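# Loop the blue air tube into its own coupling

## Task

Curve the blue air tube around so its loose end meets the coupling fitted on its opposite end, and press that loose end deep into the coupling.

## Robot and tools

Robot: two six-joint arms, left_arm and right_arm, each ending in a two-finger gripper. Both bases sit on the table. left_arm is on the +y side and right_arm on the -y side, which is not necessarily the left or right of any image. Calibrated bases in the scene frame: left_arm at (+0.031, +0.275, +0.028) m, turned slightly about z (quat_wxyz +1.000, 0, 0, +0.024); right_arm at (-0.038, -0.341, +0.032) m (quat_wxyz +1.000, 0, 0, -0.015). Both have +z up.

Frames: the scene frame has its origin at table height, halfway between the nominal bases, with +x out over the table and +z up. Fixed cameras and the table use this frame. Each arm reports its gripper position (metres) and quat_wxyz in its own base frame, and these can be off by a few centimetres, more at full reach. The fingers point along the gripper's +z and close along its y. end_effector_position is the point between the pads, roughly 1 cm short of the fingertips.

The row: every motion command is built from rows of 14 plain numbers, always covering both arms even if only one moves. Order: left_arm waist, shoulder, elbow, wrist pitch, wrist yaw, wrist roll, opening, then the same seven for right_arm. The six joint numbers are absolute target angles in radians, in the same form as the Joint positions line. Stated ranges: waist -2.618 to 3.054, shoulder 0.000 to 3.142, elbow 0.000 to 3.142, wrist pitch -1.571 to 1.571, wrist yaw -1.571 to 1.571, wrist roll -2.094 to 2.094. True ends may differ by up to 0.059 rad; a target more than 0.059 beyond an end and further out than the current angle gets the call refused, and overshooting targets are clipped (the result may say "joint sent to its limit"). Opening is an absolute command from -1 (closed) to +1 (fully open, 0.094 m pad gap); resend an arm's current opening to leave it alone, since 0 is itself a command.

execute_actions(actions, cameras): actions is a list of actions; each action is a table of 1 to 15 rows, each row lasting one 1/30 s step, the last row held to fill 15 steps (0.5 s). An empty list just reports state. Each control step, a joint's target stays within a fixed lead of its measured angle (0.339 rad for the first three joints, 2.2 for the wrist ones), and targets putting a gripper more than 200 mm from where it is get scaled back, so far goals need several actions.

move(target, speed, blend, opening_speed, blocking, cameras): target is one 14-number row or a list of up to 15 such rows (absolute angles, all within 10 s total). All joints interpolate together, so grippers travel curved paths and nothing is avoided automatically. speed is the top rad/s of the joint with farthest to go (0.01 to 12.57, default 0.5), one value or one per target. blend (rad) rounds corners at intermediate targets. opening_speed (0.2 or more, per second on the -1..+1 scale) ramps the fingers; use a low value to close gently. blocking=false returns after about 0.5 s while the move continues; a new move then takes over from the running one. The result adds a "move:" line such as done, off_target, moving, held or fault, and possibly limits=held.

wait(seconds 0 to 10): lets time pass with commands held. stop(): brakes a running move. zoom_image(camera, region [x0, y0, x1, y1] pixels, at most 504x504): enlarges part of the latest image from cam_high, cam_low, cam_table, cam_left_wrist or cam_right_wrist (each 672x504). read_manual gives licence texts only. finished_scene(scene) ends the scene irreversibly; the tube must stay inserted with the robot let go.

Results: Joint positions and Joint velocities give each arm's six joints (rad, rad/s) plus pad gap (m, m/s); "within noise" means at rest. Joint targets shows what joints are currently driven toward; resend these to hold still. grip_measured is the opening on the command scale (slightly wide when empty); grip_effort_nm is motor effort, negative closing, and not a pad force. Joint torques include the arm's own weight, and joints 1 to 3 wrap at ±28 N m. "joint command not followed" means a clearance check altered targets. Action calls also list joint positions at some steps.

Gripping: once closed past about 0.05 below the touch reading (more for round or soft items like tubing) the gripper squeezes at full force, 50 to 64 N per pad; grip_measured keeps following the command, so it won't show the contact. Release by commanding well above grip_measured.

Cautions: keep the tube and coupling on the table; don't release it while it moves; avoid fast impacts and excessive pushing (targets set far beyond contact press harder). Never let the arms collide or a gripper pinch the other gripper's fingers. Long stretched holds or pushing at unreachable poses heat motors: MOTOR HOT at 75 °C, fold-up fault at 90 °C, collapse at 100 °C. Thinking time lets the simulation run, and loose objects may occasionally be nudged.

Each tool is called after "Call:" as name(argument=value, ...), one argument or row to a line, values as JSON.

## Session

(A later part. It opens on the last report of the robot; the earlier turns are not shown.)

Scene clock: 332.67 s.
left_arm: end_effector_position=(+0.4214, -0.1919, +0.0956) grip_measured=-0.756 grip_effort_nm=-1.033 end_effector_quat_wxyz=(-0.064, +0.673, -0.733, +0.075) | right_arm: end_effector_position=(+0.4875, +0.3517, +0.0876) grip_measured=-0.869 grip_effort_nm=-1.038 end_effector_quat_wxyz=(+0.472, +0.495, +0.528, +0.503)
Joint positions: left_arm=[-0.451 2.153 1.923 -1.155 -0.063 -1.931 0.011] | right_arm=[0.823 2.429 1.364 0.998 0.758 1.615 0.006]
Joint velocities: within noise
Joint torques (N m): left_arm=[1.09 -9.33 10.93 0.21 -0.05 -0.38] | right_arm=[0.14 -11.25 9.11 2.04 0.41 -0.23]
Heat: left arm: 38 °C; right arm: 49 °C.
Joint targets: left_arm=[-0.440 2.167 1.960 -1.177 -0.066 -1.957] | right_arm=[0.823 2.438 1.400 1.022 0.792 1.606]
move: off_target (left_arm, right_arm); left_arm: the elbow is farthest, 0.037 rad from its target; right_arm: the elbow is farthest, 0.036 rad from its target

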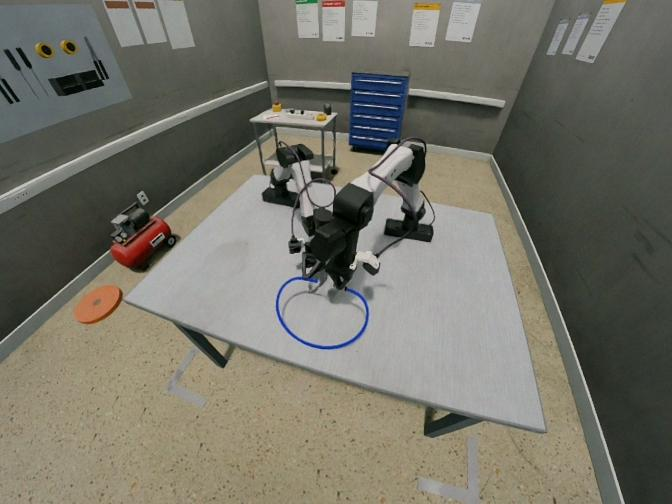

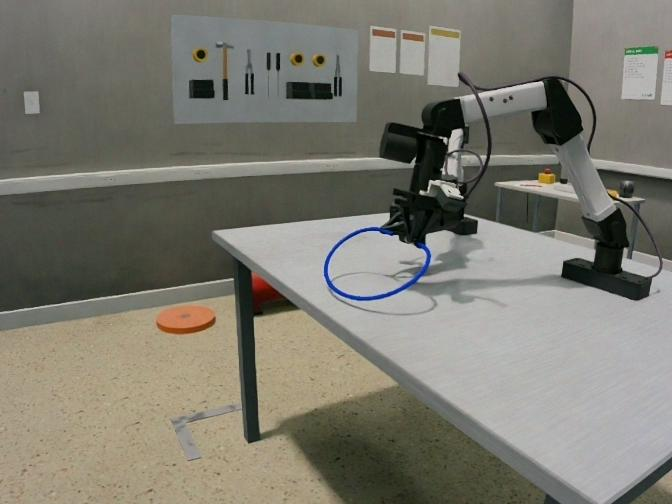

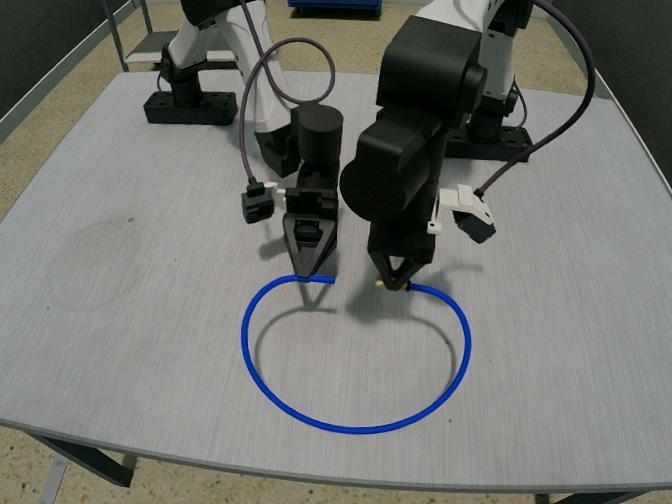

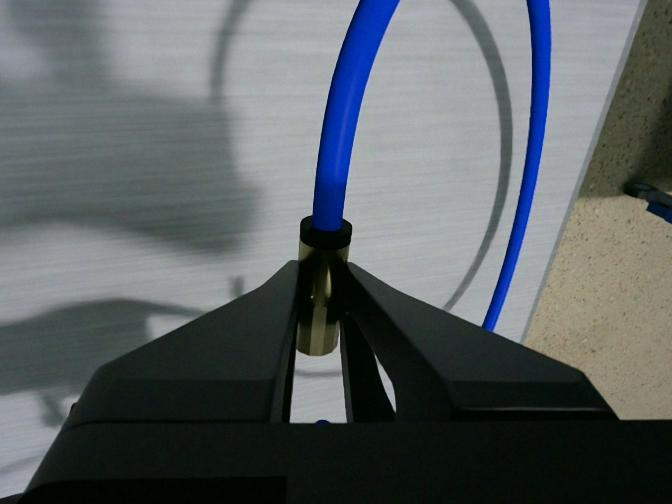

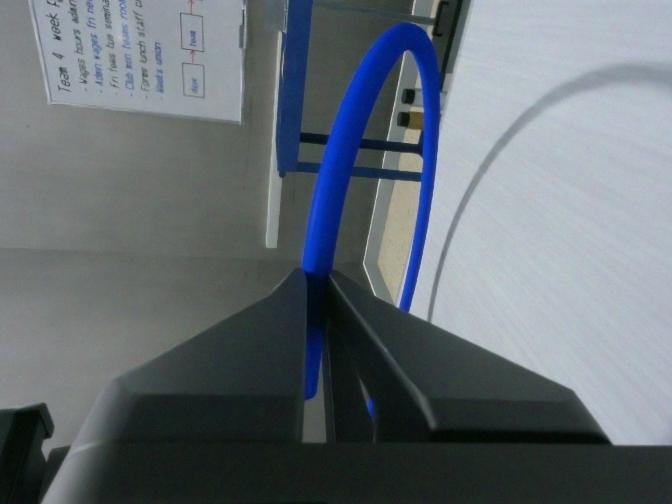

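Call:
move(
  target=[-0.44,2.167,1.96,-1.177,-0.066,-1.993,-1,0.841,2.434,1.399,1.035,0.844,1.600,-0.95],
  speed=0.2,
  cameras=["cam_table","cam_low","cam_high","cam_left_wrist"],
)

Call:
zoom_image(
  camera="cam_table",
  region=[290, 250, 440, 320],
)

Call:
zoom_image(
  camera="cam_left_wrist",
  region=[240, 240, 440, 440],
)

Call:
zoom_image(
  camera="cam_low",
  region=[370, 200, 450, 260],
)

Scene clock: 366.40 s.
left_arm: end_effector_position=(+0.4213, -0.1922, +0.0956) grip_measured=-0.756 grip_effort_nm=-1.033 end_effector_quat_wxyz=(-0.062, +0.687, -0.720, +0.076) | right_arm: end_effector_position=(+0.4818, +0.3514, +0.0911) grip_measured=-0.869 grip_effort_nm=-1.043 end_effector_quat_wxyz=(+0.482, +0.503, +0.514, +0.500)
Joint positions: left_arm=[-0.451 2.153 1.923 -1.155 -0.062 -1.968 0.011] | right_arm=[0.84 2.429 1.364 1.014 0.81 1.615 0.006]
Joint velocities: within noise
Joint torques (N m): left_arm=[1.24 -9.37 10.96 0.22 -0.05 -0.35] | right_arm=[0.2 -11.41 8.9 2 0.43 -0.27]
Heat: left arm: 38 °C; right arm: 50 °C.
Joint targets: left_arm=[-0.440 2.167 1.960 -1.177 -0.066 -1.993] | right_arm=[0.841 2.434 1.399 1.035 0.844 1.600]
move: off_target (left_arm); left_arm: the elbow is farthest, 0.037 rad from its target
Images, in order (width x height): cam_high 672x504, cam_low 672x504, cam_table 672x504, cam_left_wrist 672x504.

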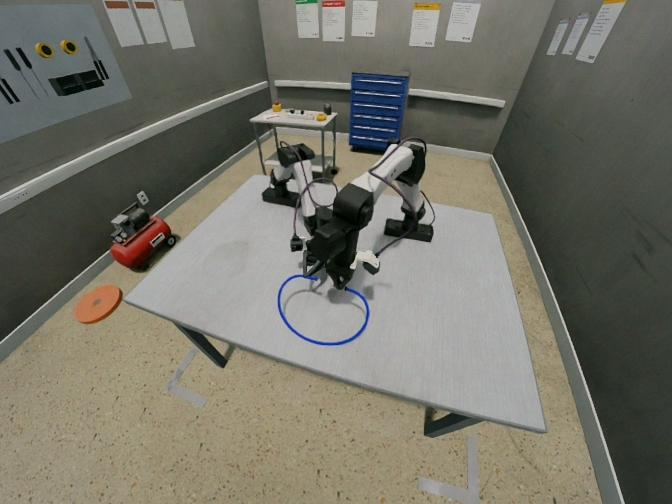

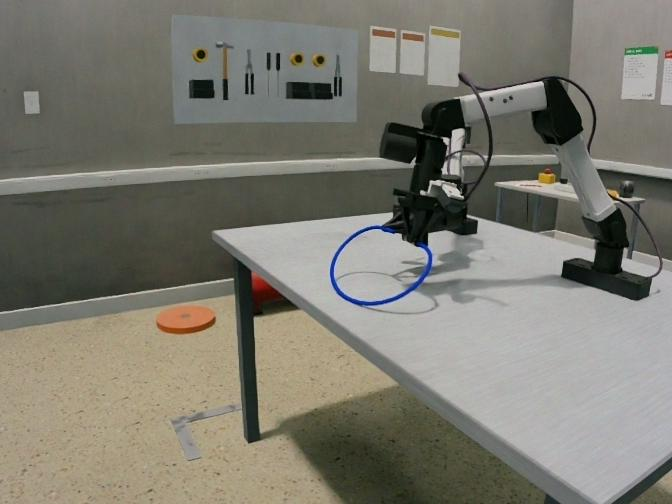

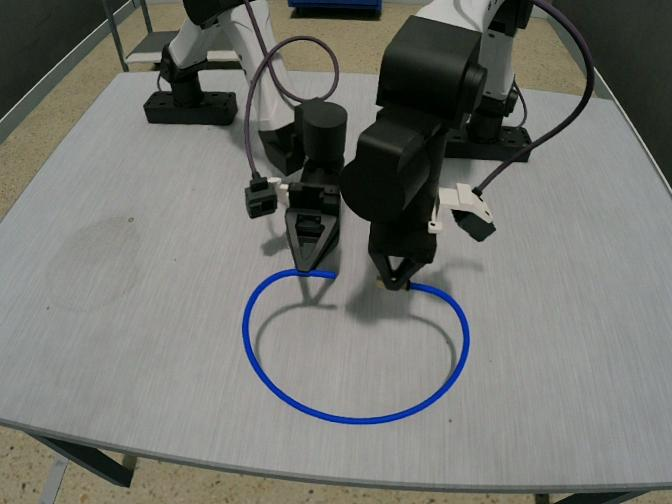

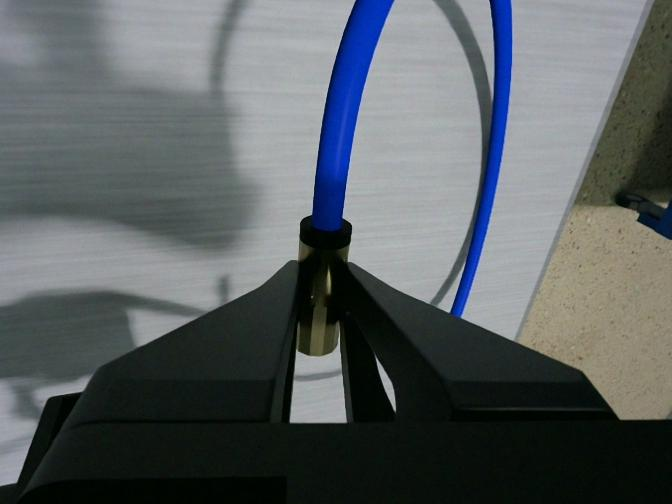

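Scaled by 3.360.

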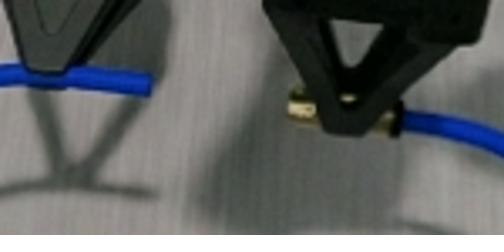

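Scaled by 2.520.

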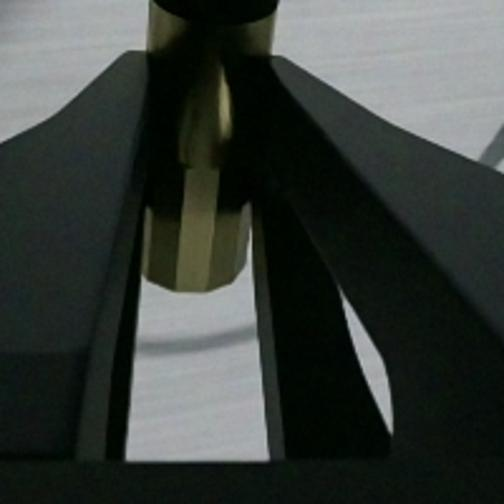

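Scaled by 6.300.

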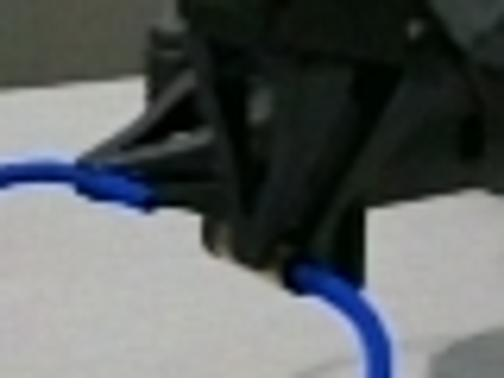

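Call:
move(
  target=[-0.44,2.167,1.96,-1.177,-0.066,-1.993,-1,0.877,2.482,1.504,0.976,0.879,1.596,-0.95],
  speed=0.2,
  cameras=["cam_table","cam_low","cam_high","cam_left_wrist"],
)

Call:
zoom_image(
  camera="cam_table",
  region=[310, 250, 430, 310],
)

Call:
zoom_image(
  camera="cam_left_wrist",
  region=[240, 240, 440, 440],
)

Call:
zoom_image(
  camera="cam_low",
  region=[370, 200, 450, 260],
)

Call:
zoom_image(
  camera="cam_high",
  region=[290, 250, 380, 310],
)

Scene clock: 379.97 s.
left_arm: end_effector_position=(+0.4213, -0.1922, +0.0956) grip_measured=-0.756 grip_effort_nm=-1.043 end_effector_quat_wxyz=(-0.061, +0.687, -0.720, +0.077) | right_arm: end_effector_position=(+0.4812, +0.3762, +0.1008) grip_measured=-0.869 grip_effort_nm=-1.043 end_effector_quat_wxyz=(+0.482, +0.504, +0.502, +0.511)
Joint positions: left_arm=[-0.451 2.153 1.923 -1.155 -0.061 -1.97 0.011] | right_arm=[0.876 2.469 1.47 0.982 0.849 1.615 0.006]
Joint velocities: within noise
Joint torques (N m): left_arm=[1.22 -9.39 10.93 0.18 -0.07 -0.31] | right_arm=[0.08 -11.38 9.07 1.77 0.38 -0.38]
Heat: left arm: 39 °C; right arm: 51 °C.
Joint targets: left_arm=[-0.440 2.167 1.960 -1.177 -0.066 -1.993] | right_arm=[0.877 2.482 1.504 0.976 0.879 1.596]
move: off_target (left_arm); left_arm: the elbow is farthest, 0.037 rad from its target
Images, in order (width x height): cam_high 672x504, cam_low 672x504, cam_table 672x504, cam_left_wrist 672x504.

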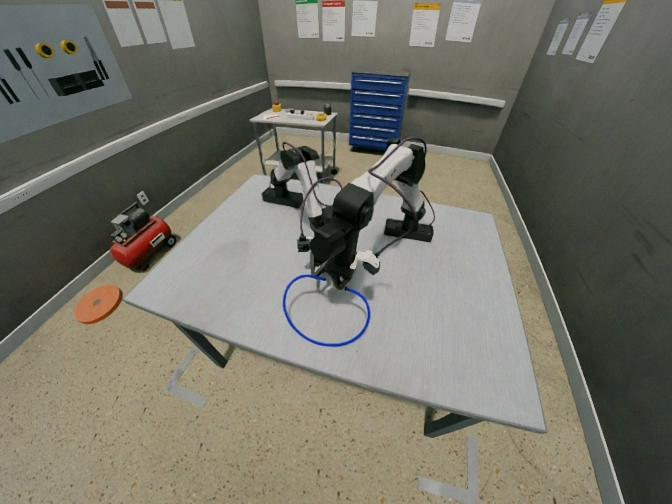

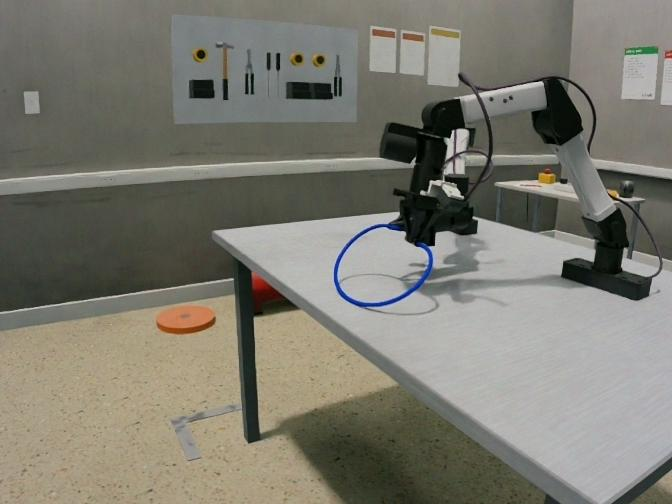

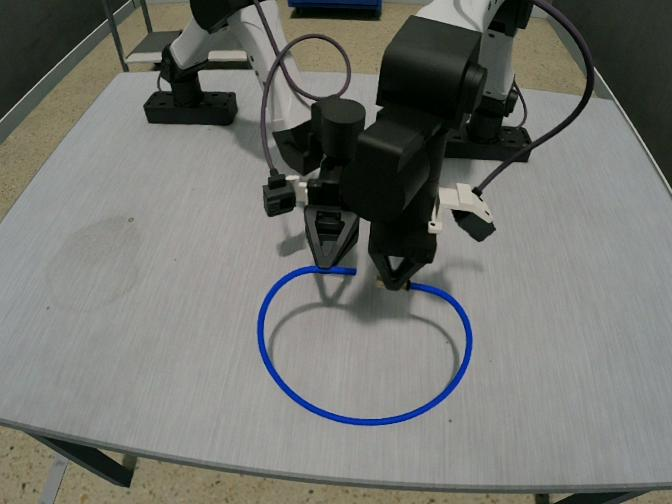

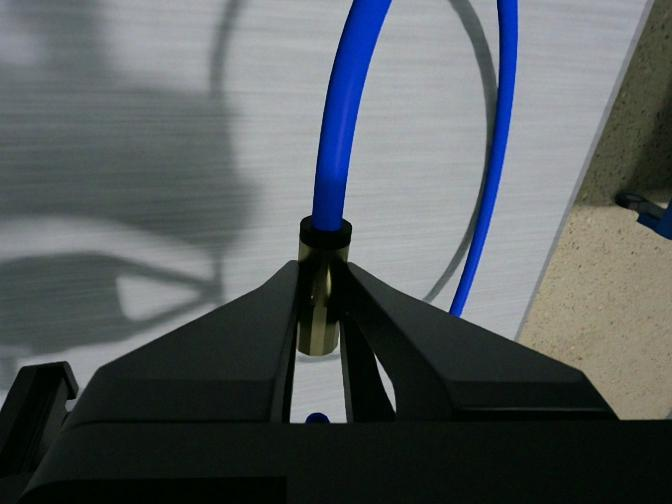

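Scaled by 4.200.

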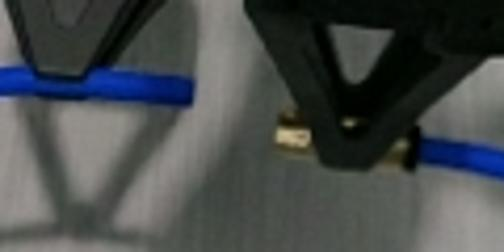

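Scaled by 2.520.

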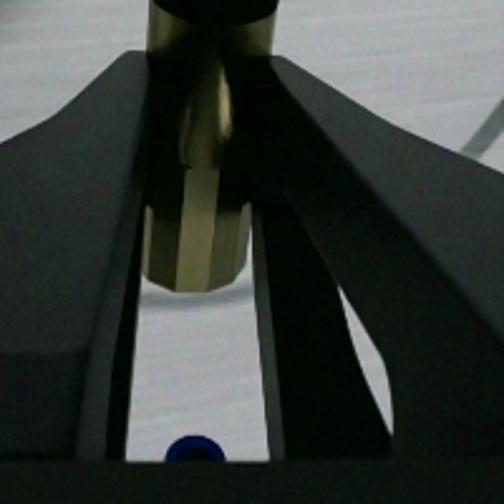

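Scaled by 6.300.

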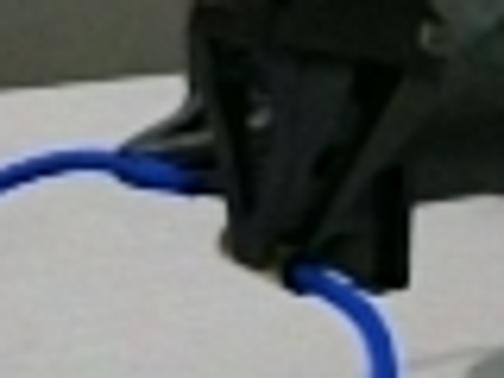

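Scaled by 5.600.

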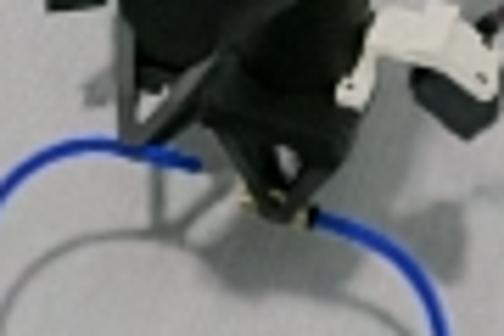

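Call:
move(
  target=[-0.44,2.167,1.96,-1.177,-0.066,-1.993,-1,0.901,2.53,1.586,0.91,0.897,1.60,-0.95],
  speed=0.15,
  cameras=["cam_table","cam_low","cam_high","cam_left_wrist"],
)

Call:
zoom_image(
  camera="cam_table",
  region=[310, 250, 430, 310],
)

Call:
zoom_image(
  camera="cam_left_wrist",
  region=[240, 240, 440, 440],
)

Call:
zoom_image(
  camera="cam_low",
  region=[370, 200, 450, 260],
)

Call:
zoom_image(
  camera="cam_high",
  region=[290, 250, 380, 310],
)

Scene clock: 404.87 s.
left_arm: end_effector_position=(+0.4213, -0.1922, +0.0956) grip_measured=-0.756 grip_effort_nm=-1.043 end_effector_quat_wxyz=(-0.061, +0.687, -0.720, +0.077) | right_arm: end_effector_position=(+0.4808, +0.3940, +0.0912) grip_measured=-0.869 grip_effort_nm=-1.043 end_effector_quat_wxyz=(+0.483, +0.502, +0.514, +0.501)
Joint positions: left_arm=[-0.451 2.153 1.923 -1.155 -0.061 -1.97 0.011] | right_arm=[0.899 2.517 1.551 0.917 0.869 1.615 0.006]
Joint velocities: within noise
Joint torques (N m): left_arm=[1.22 -9.52 10.95 0.22 -0.07 -0.3] | right_arm=[0.29 -11.79 9.28 1.75 0.39 -0.3]
Heat: left arm: 40 °C; right arm: 52 °C.
Joint targets: left_arm=[-0.440 2.167 1.960 -1.177 -0.066 -1.993] | right_arm=[0.901 2.530 1.586 0.910 0.897 1.600]
move: off_target (left_arm); left_arm: the elbow is farthest, 0.037 rad from its target
Images, in order (width x height): cam_high 672x504, cam_low 672x504, cam_table 672x504, cam_left_wrist 672x504.

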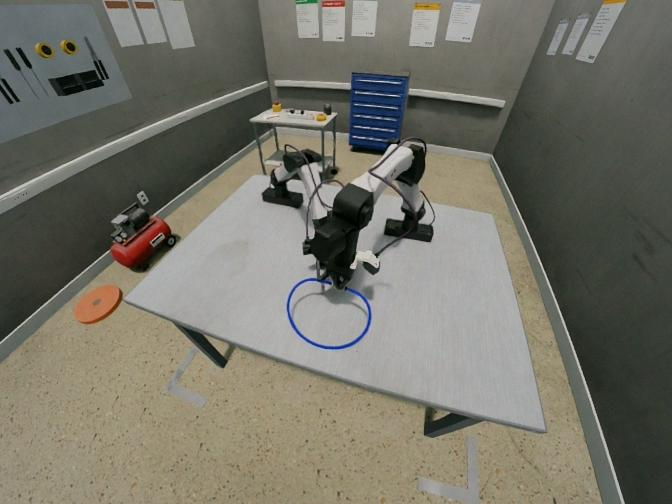

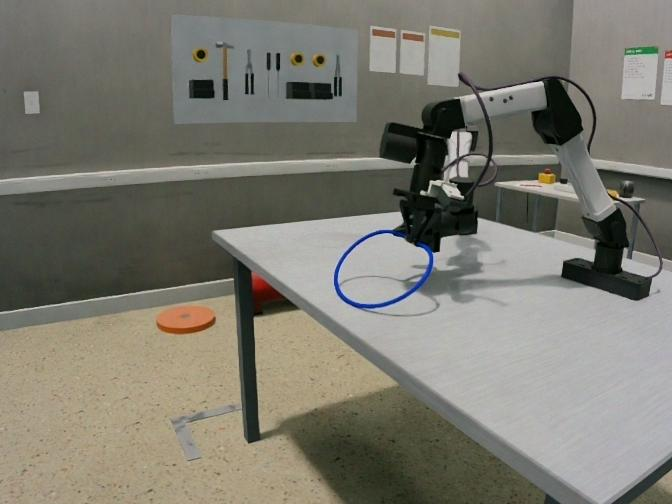

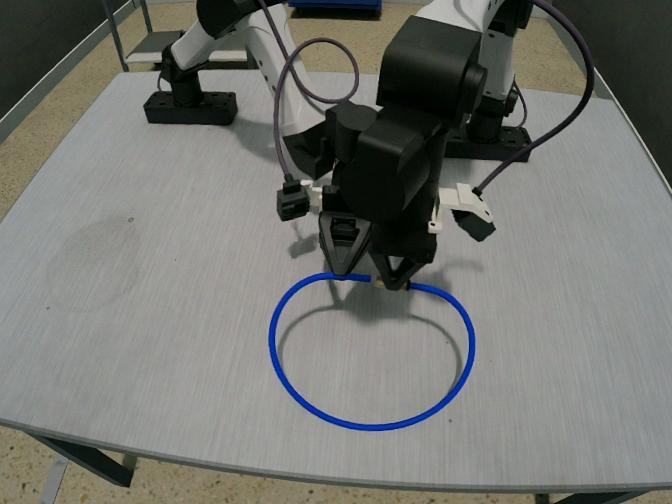

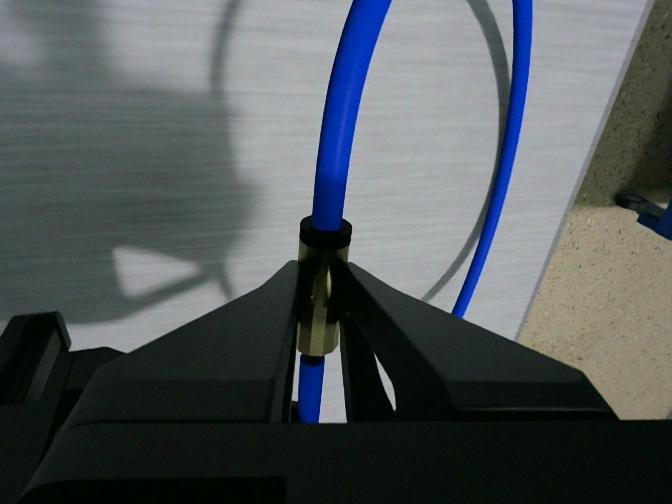

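Scaled by 4.200.

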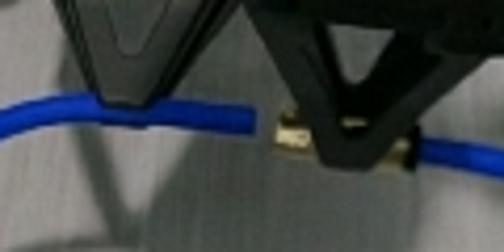

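Scaled by 2.520.

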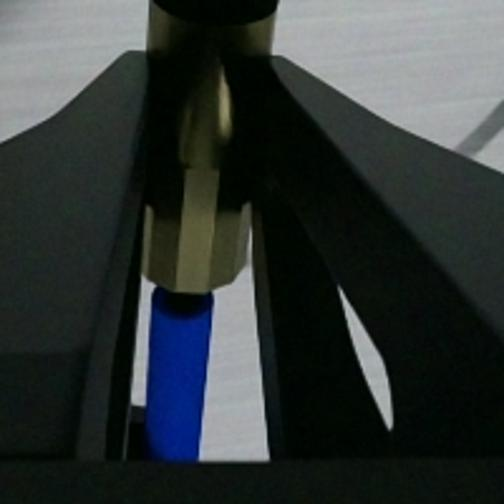

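Scaled by 6.300.

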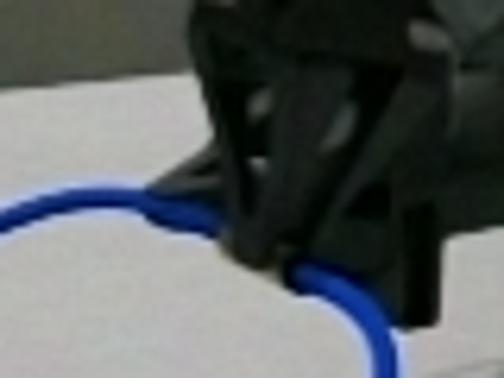

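Scaled by 5.600.

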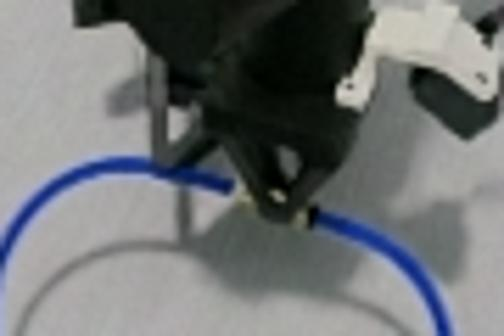

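Call:
move(
  target=[-0.44,2.167,1.96,-1.177,-0.066,-1.993,-1,0.907,2.552,1.622,0.886,0.903,1.60,-0.95],
  speed=0.1,
  cameras=["cam_table","cam_low","cam_left_wrist"],
)

Call:
zoom_image(
  camera="cam_table",
  region=[310, 250, 430, 310],
)

Call:
zoom_image(
  camera="cam_left_wrist",
  region=[240, 240, 440, 440],
)

Call:
zoom_image(
  camera="cam_low",
  region=[380, 215, 440, 260],
)

Scene clock: 423.80 s.
left_arm: end_effector_position=(+0.4211, -0.1921, +0.0955) grip_measured=-0.756 grip_effort_nm=-1.033 end_effector_quat_wxyz=(-0.061, +0.687, -0.720, +0.076) | right_arm: end_effector_position=(+0.4823, +0.3995, +0.0876) grip_measured=-0.869 grip_effort_nm=-1.048 end_effector_quat_wxyz=(+0.484, +0.502, +0.516, +0.497)
Joint positions: left_arm=[-0.451 2.153 1.923 -1.156 -0.061 -1.97 0.011] | right_arm=[0.904 2.539 1.587 0.894 0.876 1.615 0.006]
Joint velocities: within noise
Joint torques (N m): left_arm=[1.21 -9.37 10.97 0.17 -0.04 -0.34] | right_arm=[0.44 -11.99 9.46 1.66 0.32 -0.32]
Heat: left arm: 41 °C; right arm: 57 °C.
Joint targets: left_arm=[-0.440 2.167 1.960 -1.177 -0.066 -1.993] | right_arm=[0.907 2.552 1.622 0.886 0.903 1.600]
move: off_target (left_arm); left_arm: the elbow is farthest, 0.037 rad from its target
Images, in order (width x height): cam_low 672x504, cam_table 672x504, cam_left_wrist 672x504.

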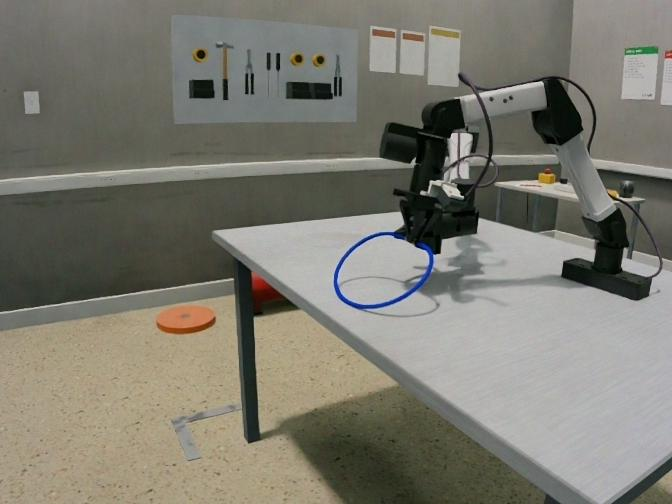

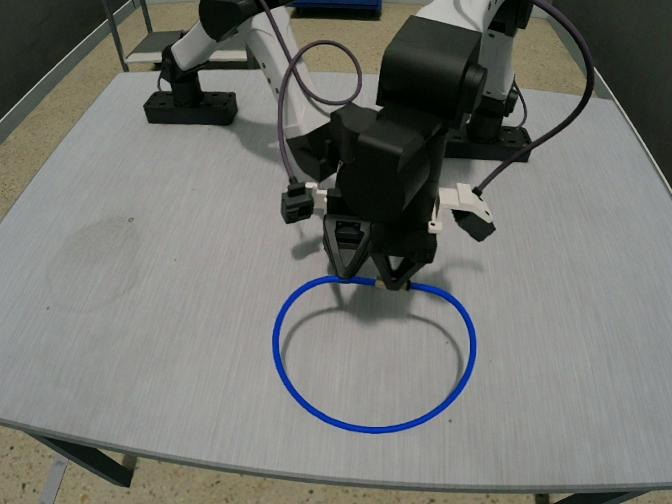

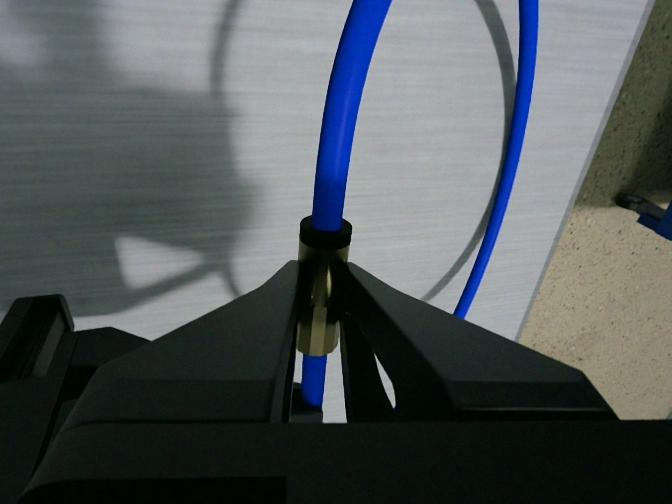

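Scaled by 4.200.

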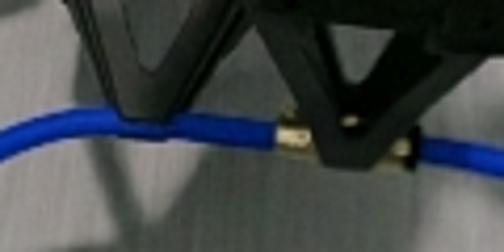

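Scaled by 2.520.

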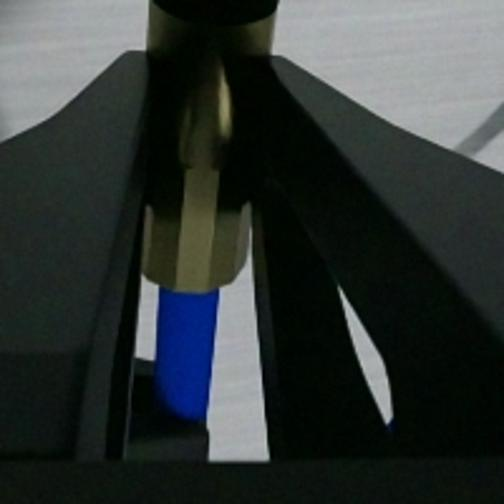

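Scaled by 8.400.

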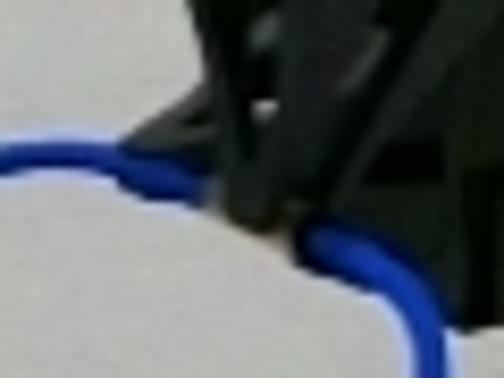

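Call:
move(
  target=[-0.44,2.167,1.96,-1.177,-0.066,-1.993,-1,0.917,2.574,1.664,0.862,0.913,1.60,-1],
  speed=0.1,
  cameras=["cam_table","cam_left_wrist"],
)

Call:
zoom_image(
  camera="cam_table",
  region=[310, 250, 430, 310],
)

Call:
zoom_image(
  camera="cam_left_wrist",
  region=[240, 240, 440, 440],
)

Scene clock: 432.17 s.
left_arm: end_effector_position=(+0.4216, -0.1896, +0.0954) grip_measured=-0.756 grip_effort_nm=-1.038 end_effector_quat_wxyz=(-0.061, +0.689, -0.718, +0.075) | right_arm: end_effector_position=(+0.4834, +0.4049, +0.0873) grip_measured=-0.869 grip_effort_nm=-1.048 end_effector_quat_wxyz=(+0.487, +0.505, +0.513, +0.495)
Joint positions: left_arm=[-0.445 2.153 1.923 -1.158 -0.061 -1.97 0.011] | right_arm=[0.911 2.559 1.628 0.873 0.894 1.615 0.006]
Joint velocities: within noise
Joint torques (N m): left_arm=[0.76 -9.4 10.95 0.24 -0.05 -0.34] | right_arm=[0.66 -11.9 9.36 1.64 0.26 -0.3]
Heat: left arm: 41 °C; right arm: 58 °C.
Joint targets: left_arm=[-0.440 2.167 1.960 -1.177 -0.066 -1.993] | right_arm=[0.917 2.574 1.664 0.862 0.913 1.600]
move: off_target (left_arm, right_arm); left_arm: the elbow is farthest, 0.037 rad from its target; right_arm: the elbow is farthest, 0.036 rad from its target
Images, in order (width x height): cam_table 672x504, cam_left_wrist 672x504.

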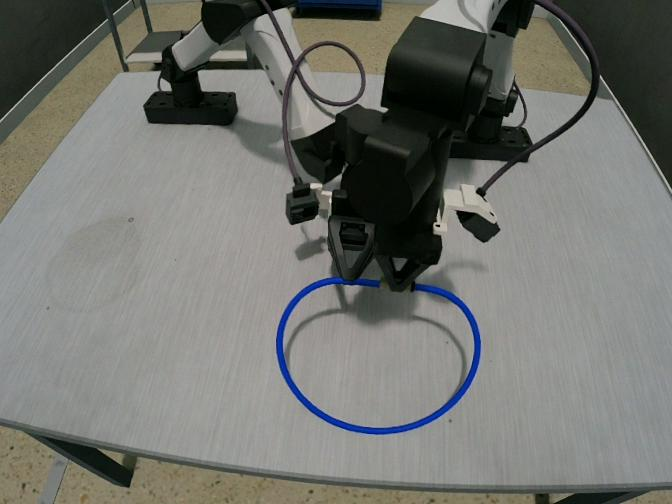

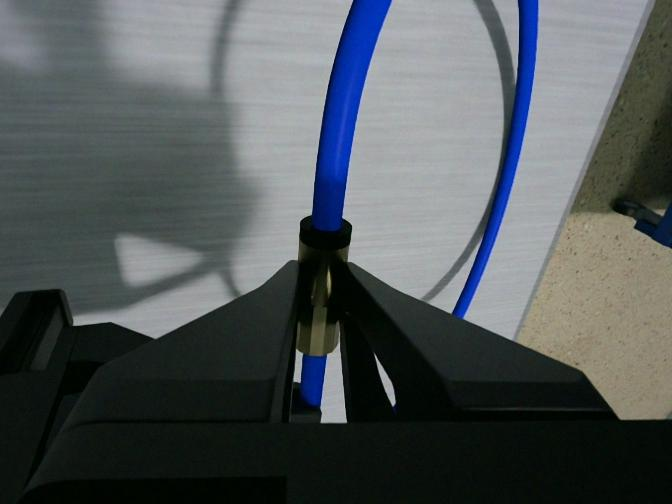

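Scaled by 4.200.

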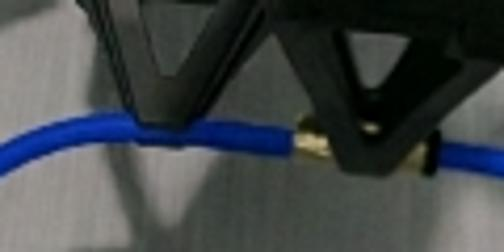

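Scaled by 2.520.

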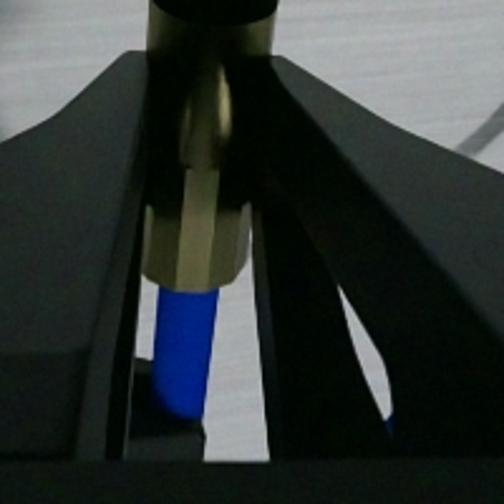

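Call:
move(
  target=[-0.43,2.167,1.96,-1.177,-0.066,-1.993,-1,0.924,2.592,1.706,0.84,0.92,1.60,-1],
  speed=0.1,
  cameras=["cam_table","cam_left_wrist"],
)

Call:
zoom_image(
  camera="cam_table",
  region=[310, 250, 430, 310],
)

Call:
zoom_image(
  camera="cam_left_wrist",
  region=[240, 240, 440, 440],
)

Scene clock: 443.10 s.
left_arm: end_effector_position=(+0.4237, -0.1850, +0.0954) grip_measured=-0.756 grip_effort_nm=-1.033 end_effector_quat_wxyz=(-0.061, +0.693, -0.714, +0.075) | right_arm: end_effector_position=(+0.4846, +0.4110, +0.0877) grip_measured=-0.869 grip_effort_nm=-1.048 end_effector_quat_wxyz=(+0.488, +0.506, +0.512, +0.493)
Joint positions: left_arm=[-0.434 2.153 1.923 -1.158 -0.061 -1.97 0.011] | right_arm=[0.918 2.578 1.669 0.85 0.905 1.615 0.006]
Joint velocities: within noise
Joint torques (N m): left_arm=[0.66 -9.54 10.99 0.2 -0.02 -0.29] | right_arm=[0.81 -12.07 9.61 1.62 0.2 -0.31]
Heat: left arm: 41 °C; right arm: 58 °C.
Joint targets: left_arm=[-0.430 2.167 1.960 -1.177 -0.066 -1.993] | right_arm=[0.924 2.592 1.706 0.840 0.920 1.600]
move: off_target (left_arm, right_arm); left_arm: the elbow is farthest, 0.037 rad from its target; right_arm: the elbow is farthest, 0.037 rad from its target
Images, in order (width x height): cam_table 672x504, cam_left_wrist 672x504.

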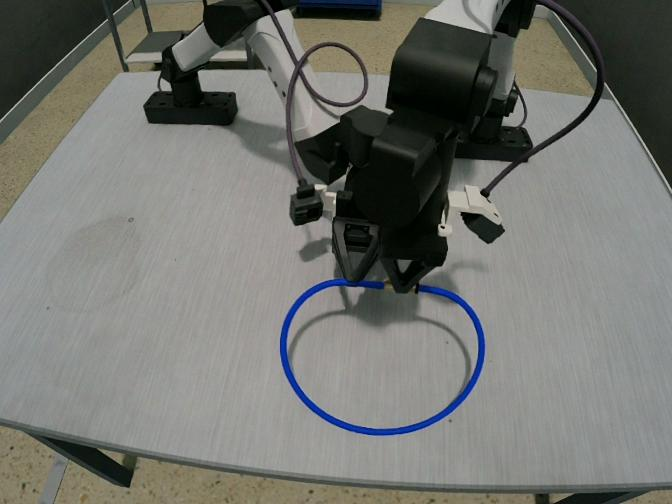

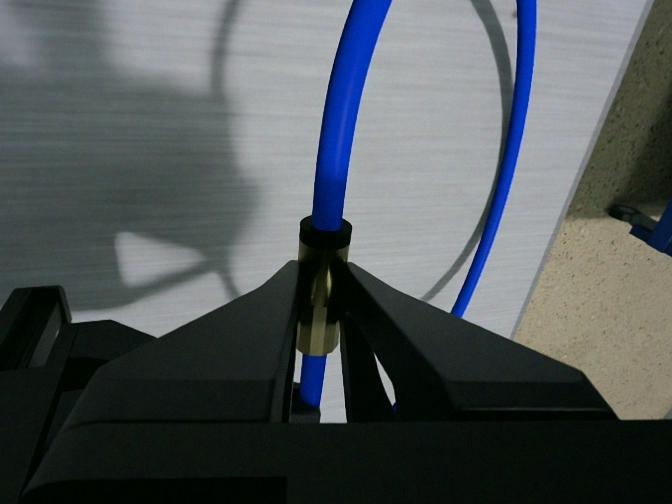

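Scaled by 4.200.

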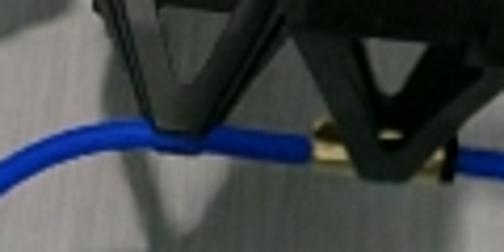

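Scaled by 2.520.

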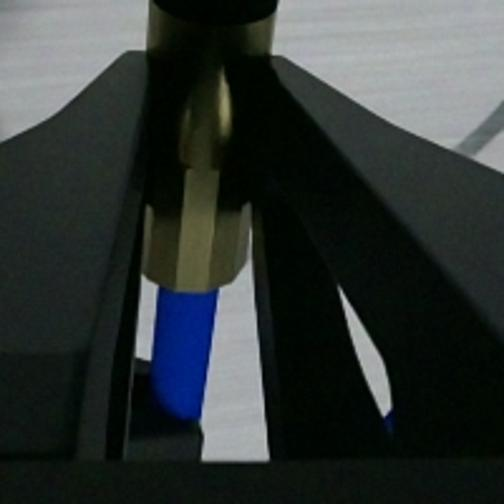

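Call:
move(
  target=[-0.442,2.158,1.944,-1.172,-0.066,-1.993,-1,0.924,2.592,1.706,0.84,0.92,1.60,-1],
  speed=0.1,
)

Call:
zoom_image(
  camera="cam_table",
  region=[310, 250, 430, 310],
)

Call:
zoom_image(
  camera="cam_left_wrist",
  region=[280, 320, 380, 420],
)

Call:
zoom_image(
  camera="cam_low",
  region=[390, 220, 440, 258],
)

Call:
zoom_image(
  camera="cam_high",
  region=[300, 255, 370, 305],
)

Call:
zoom_image(
  camera="cam_right_wrist",
  region=[240, 260, 440, 440],
)

Scene clock: 457.23 s.
left_arm: end_effector_position=(+0.4237, -0.1850, +0.0954) grip_measured=-0.756 grip_effort_nm=-1.043 end_effector_quat_wxyz=(-0.061, +0.693, -0.714, +0.075) | right_arm: end_effector_position=(+0.4846, +0.4109, +0.0876) grip_measured=-0.869 grip_effort_nm=-1.043 end_effector_quat_wxyz=(+0.489, +0.506, +0.512, +0.493)
Joint positions: left_arm=[-0.434 2.153 1.923 -1.158 -0.061 -1.97 0.011] | right_arm=[0.918 2.578 1.669 0.849 0.907 1.615 0.006]
Joint velocities: within noise
Joint torques (N m): left_arm=[-0.57 -10.13 9.44 0.28 -0.05 -0.32] | right_arm=[0.64 -12 9.46 1.63 0.23 -0.32]
Heat: left arm: 41 °C; right arm: 61 °C.
Joint targets: left_arm=[-0.442 2.158 1.944 -1.172 -0.066 -1.993] | right_arm=[0.924 2.592 1.706 0.840 0.920 1.600]
move: off_target (right_arm); right_arm: the elbow is farthest, 0.037 rad from its target

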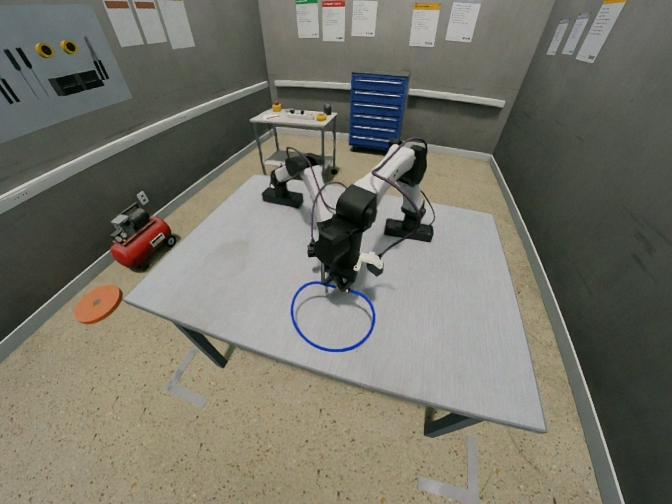

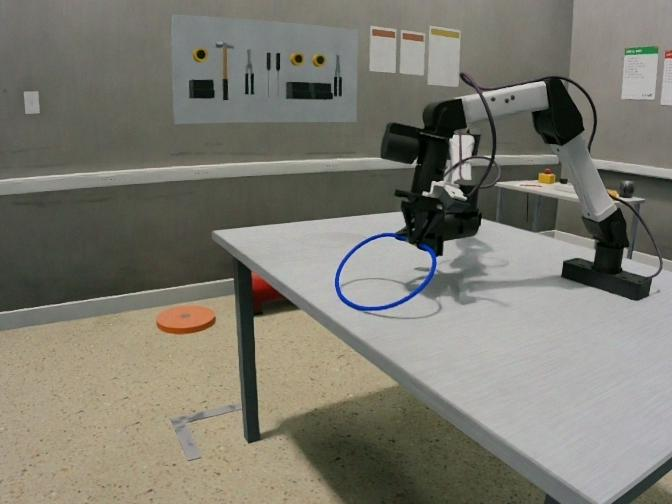

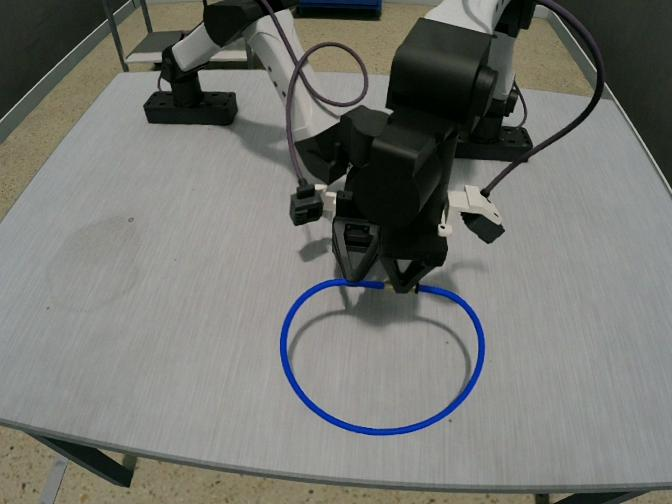

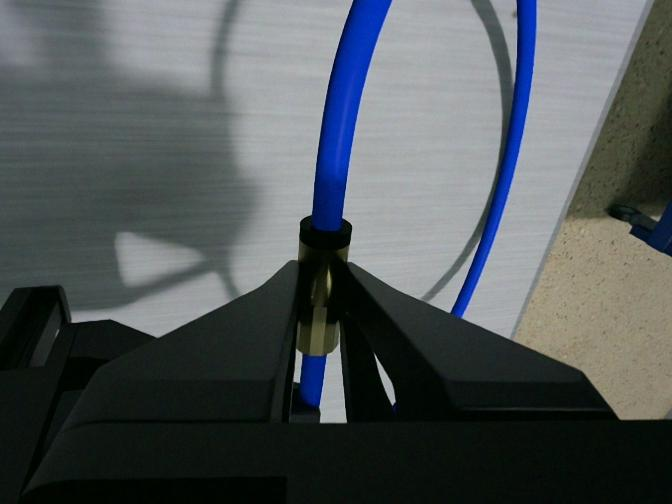

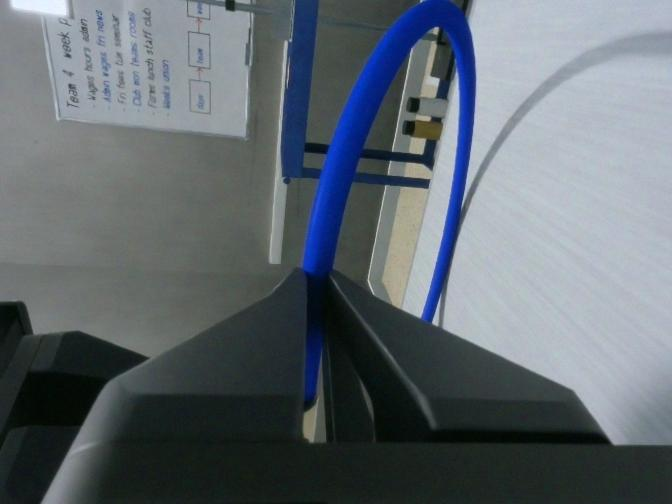

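Scaled by 4.200.

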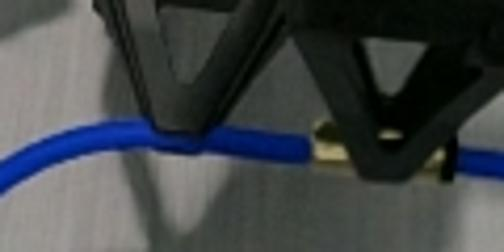

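Scaled by 5.040.

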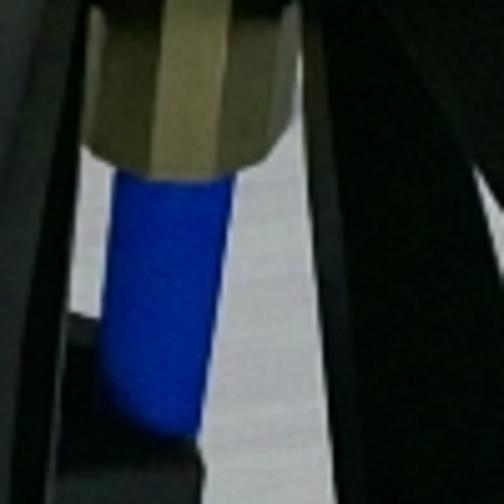

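Scaled by 10.080.

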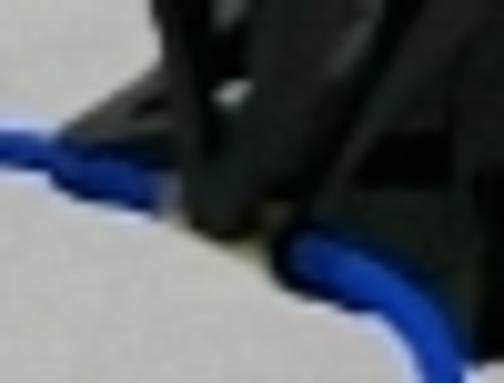

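Scaled by 7.200.

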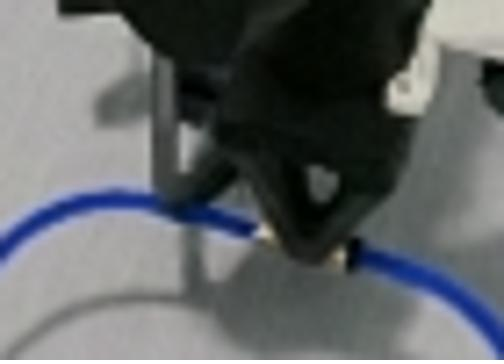

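Scaled by 2.520.

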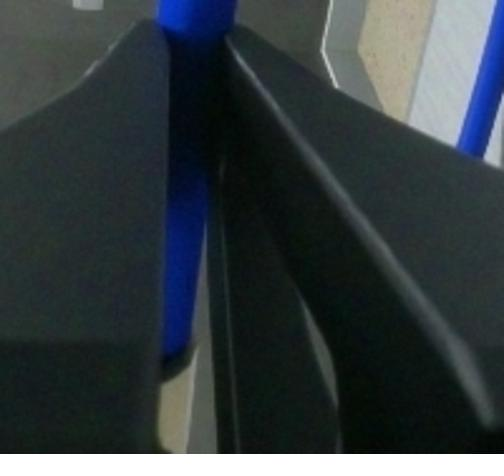

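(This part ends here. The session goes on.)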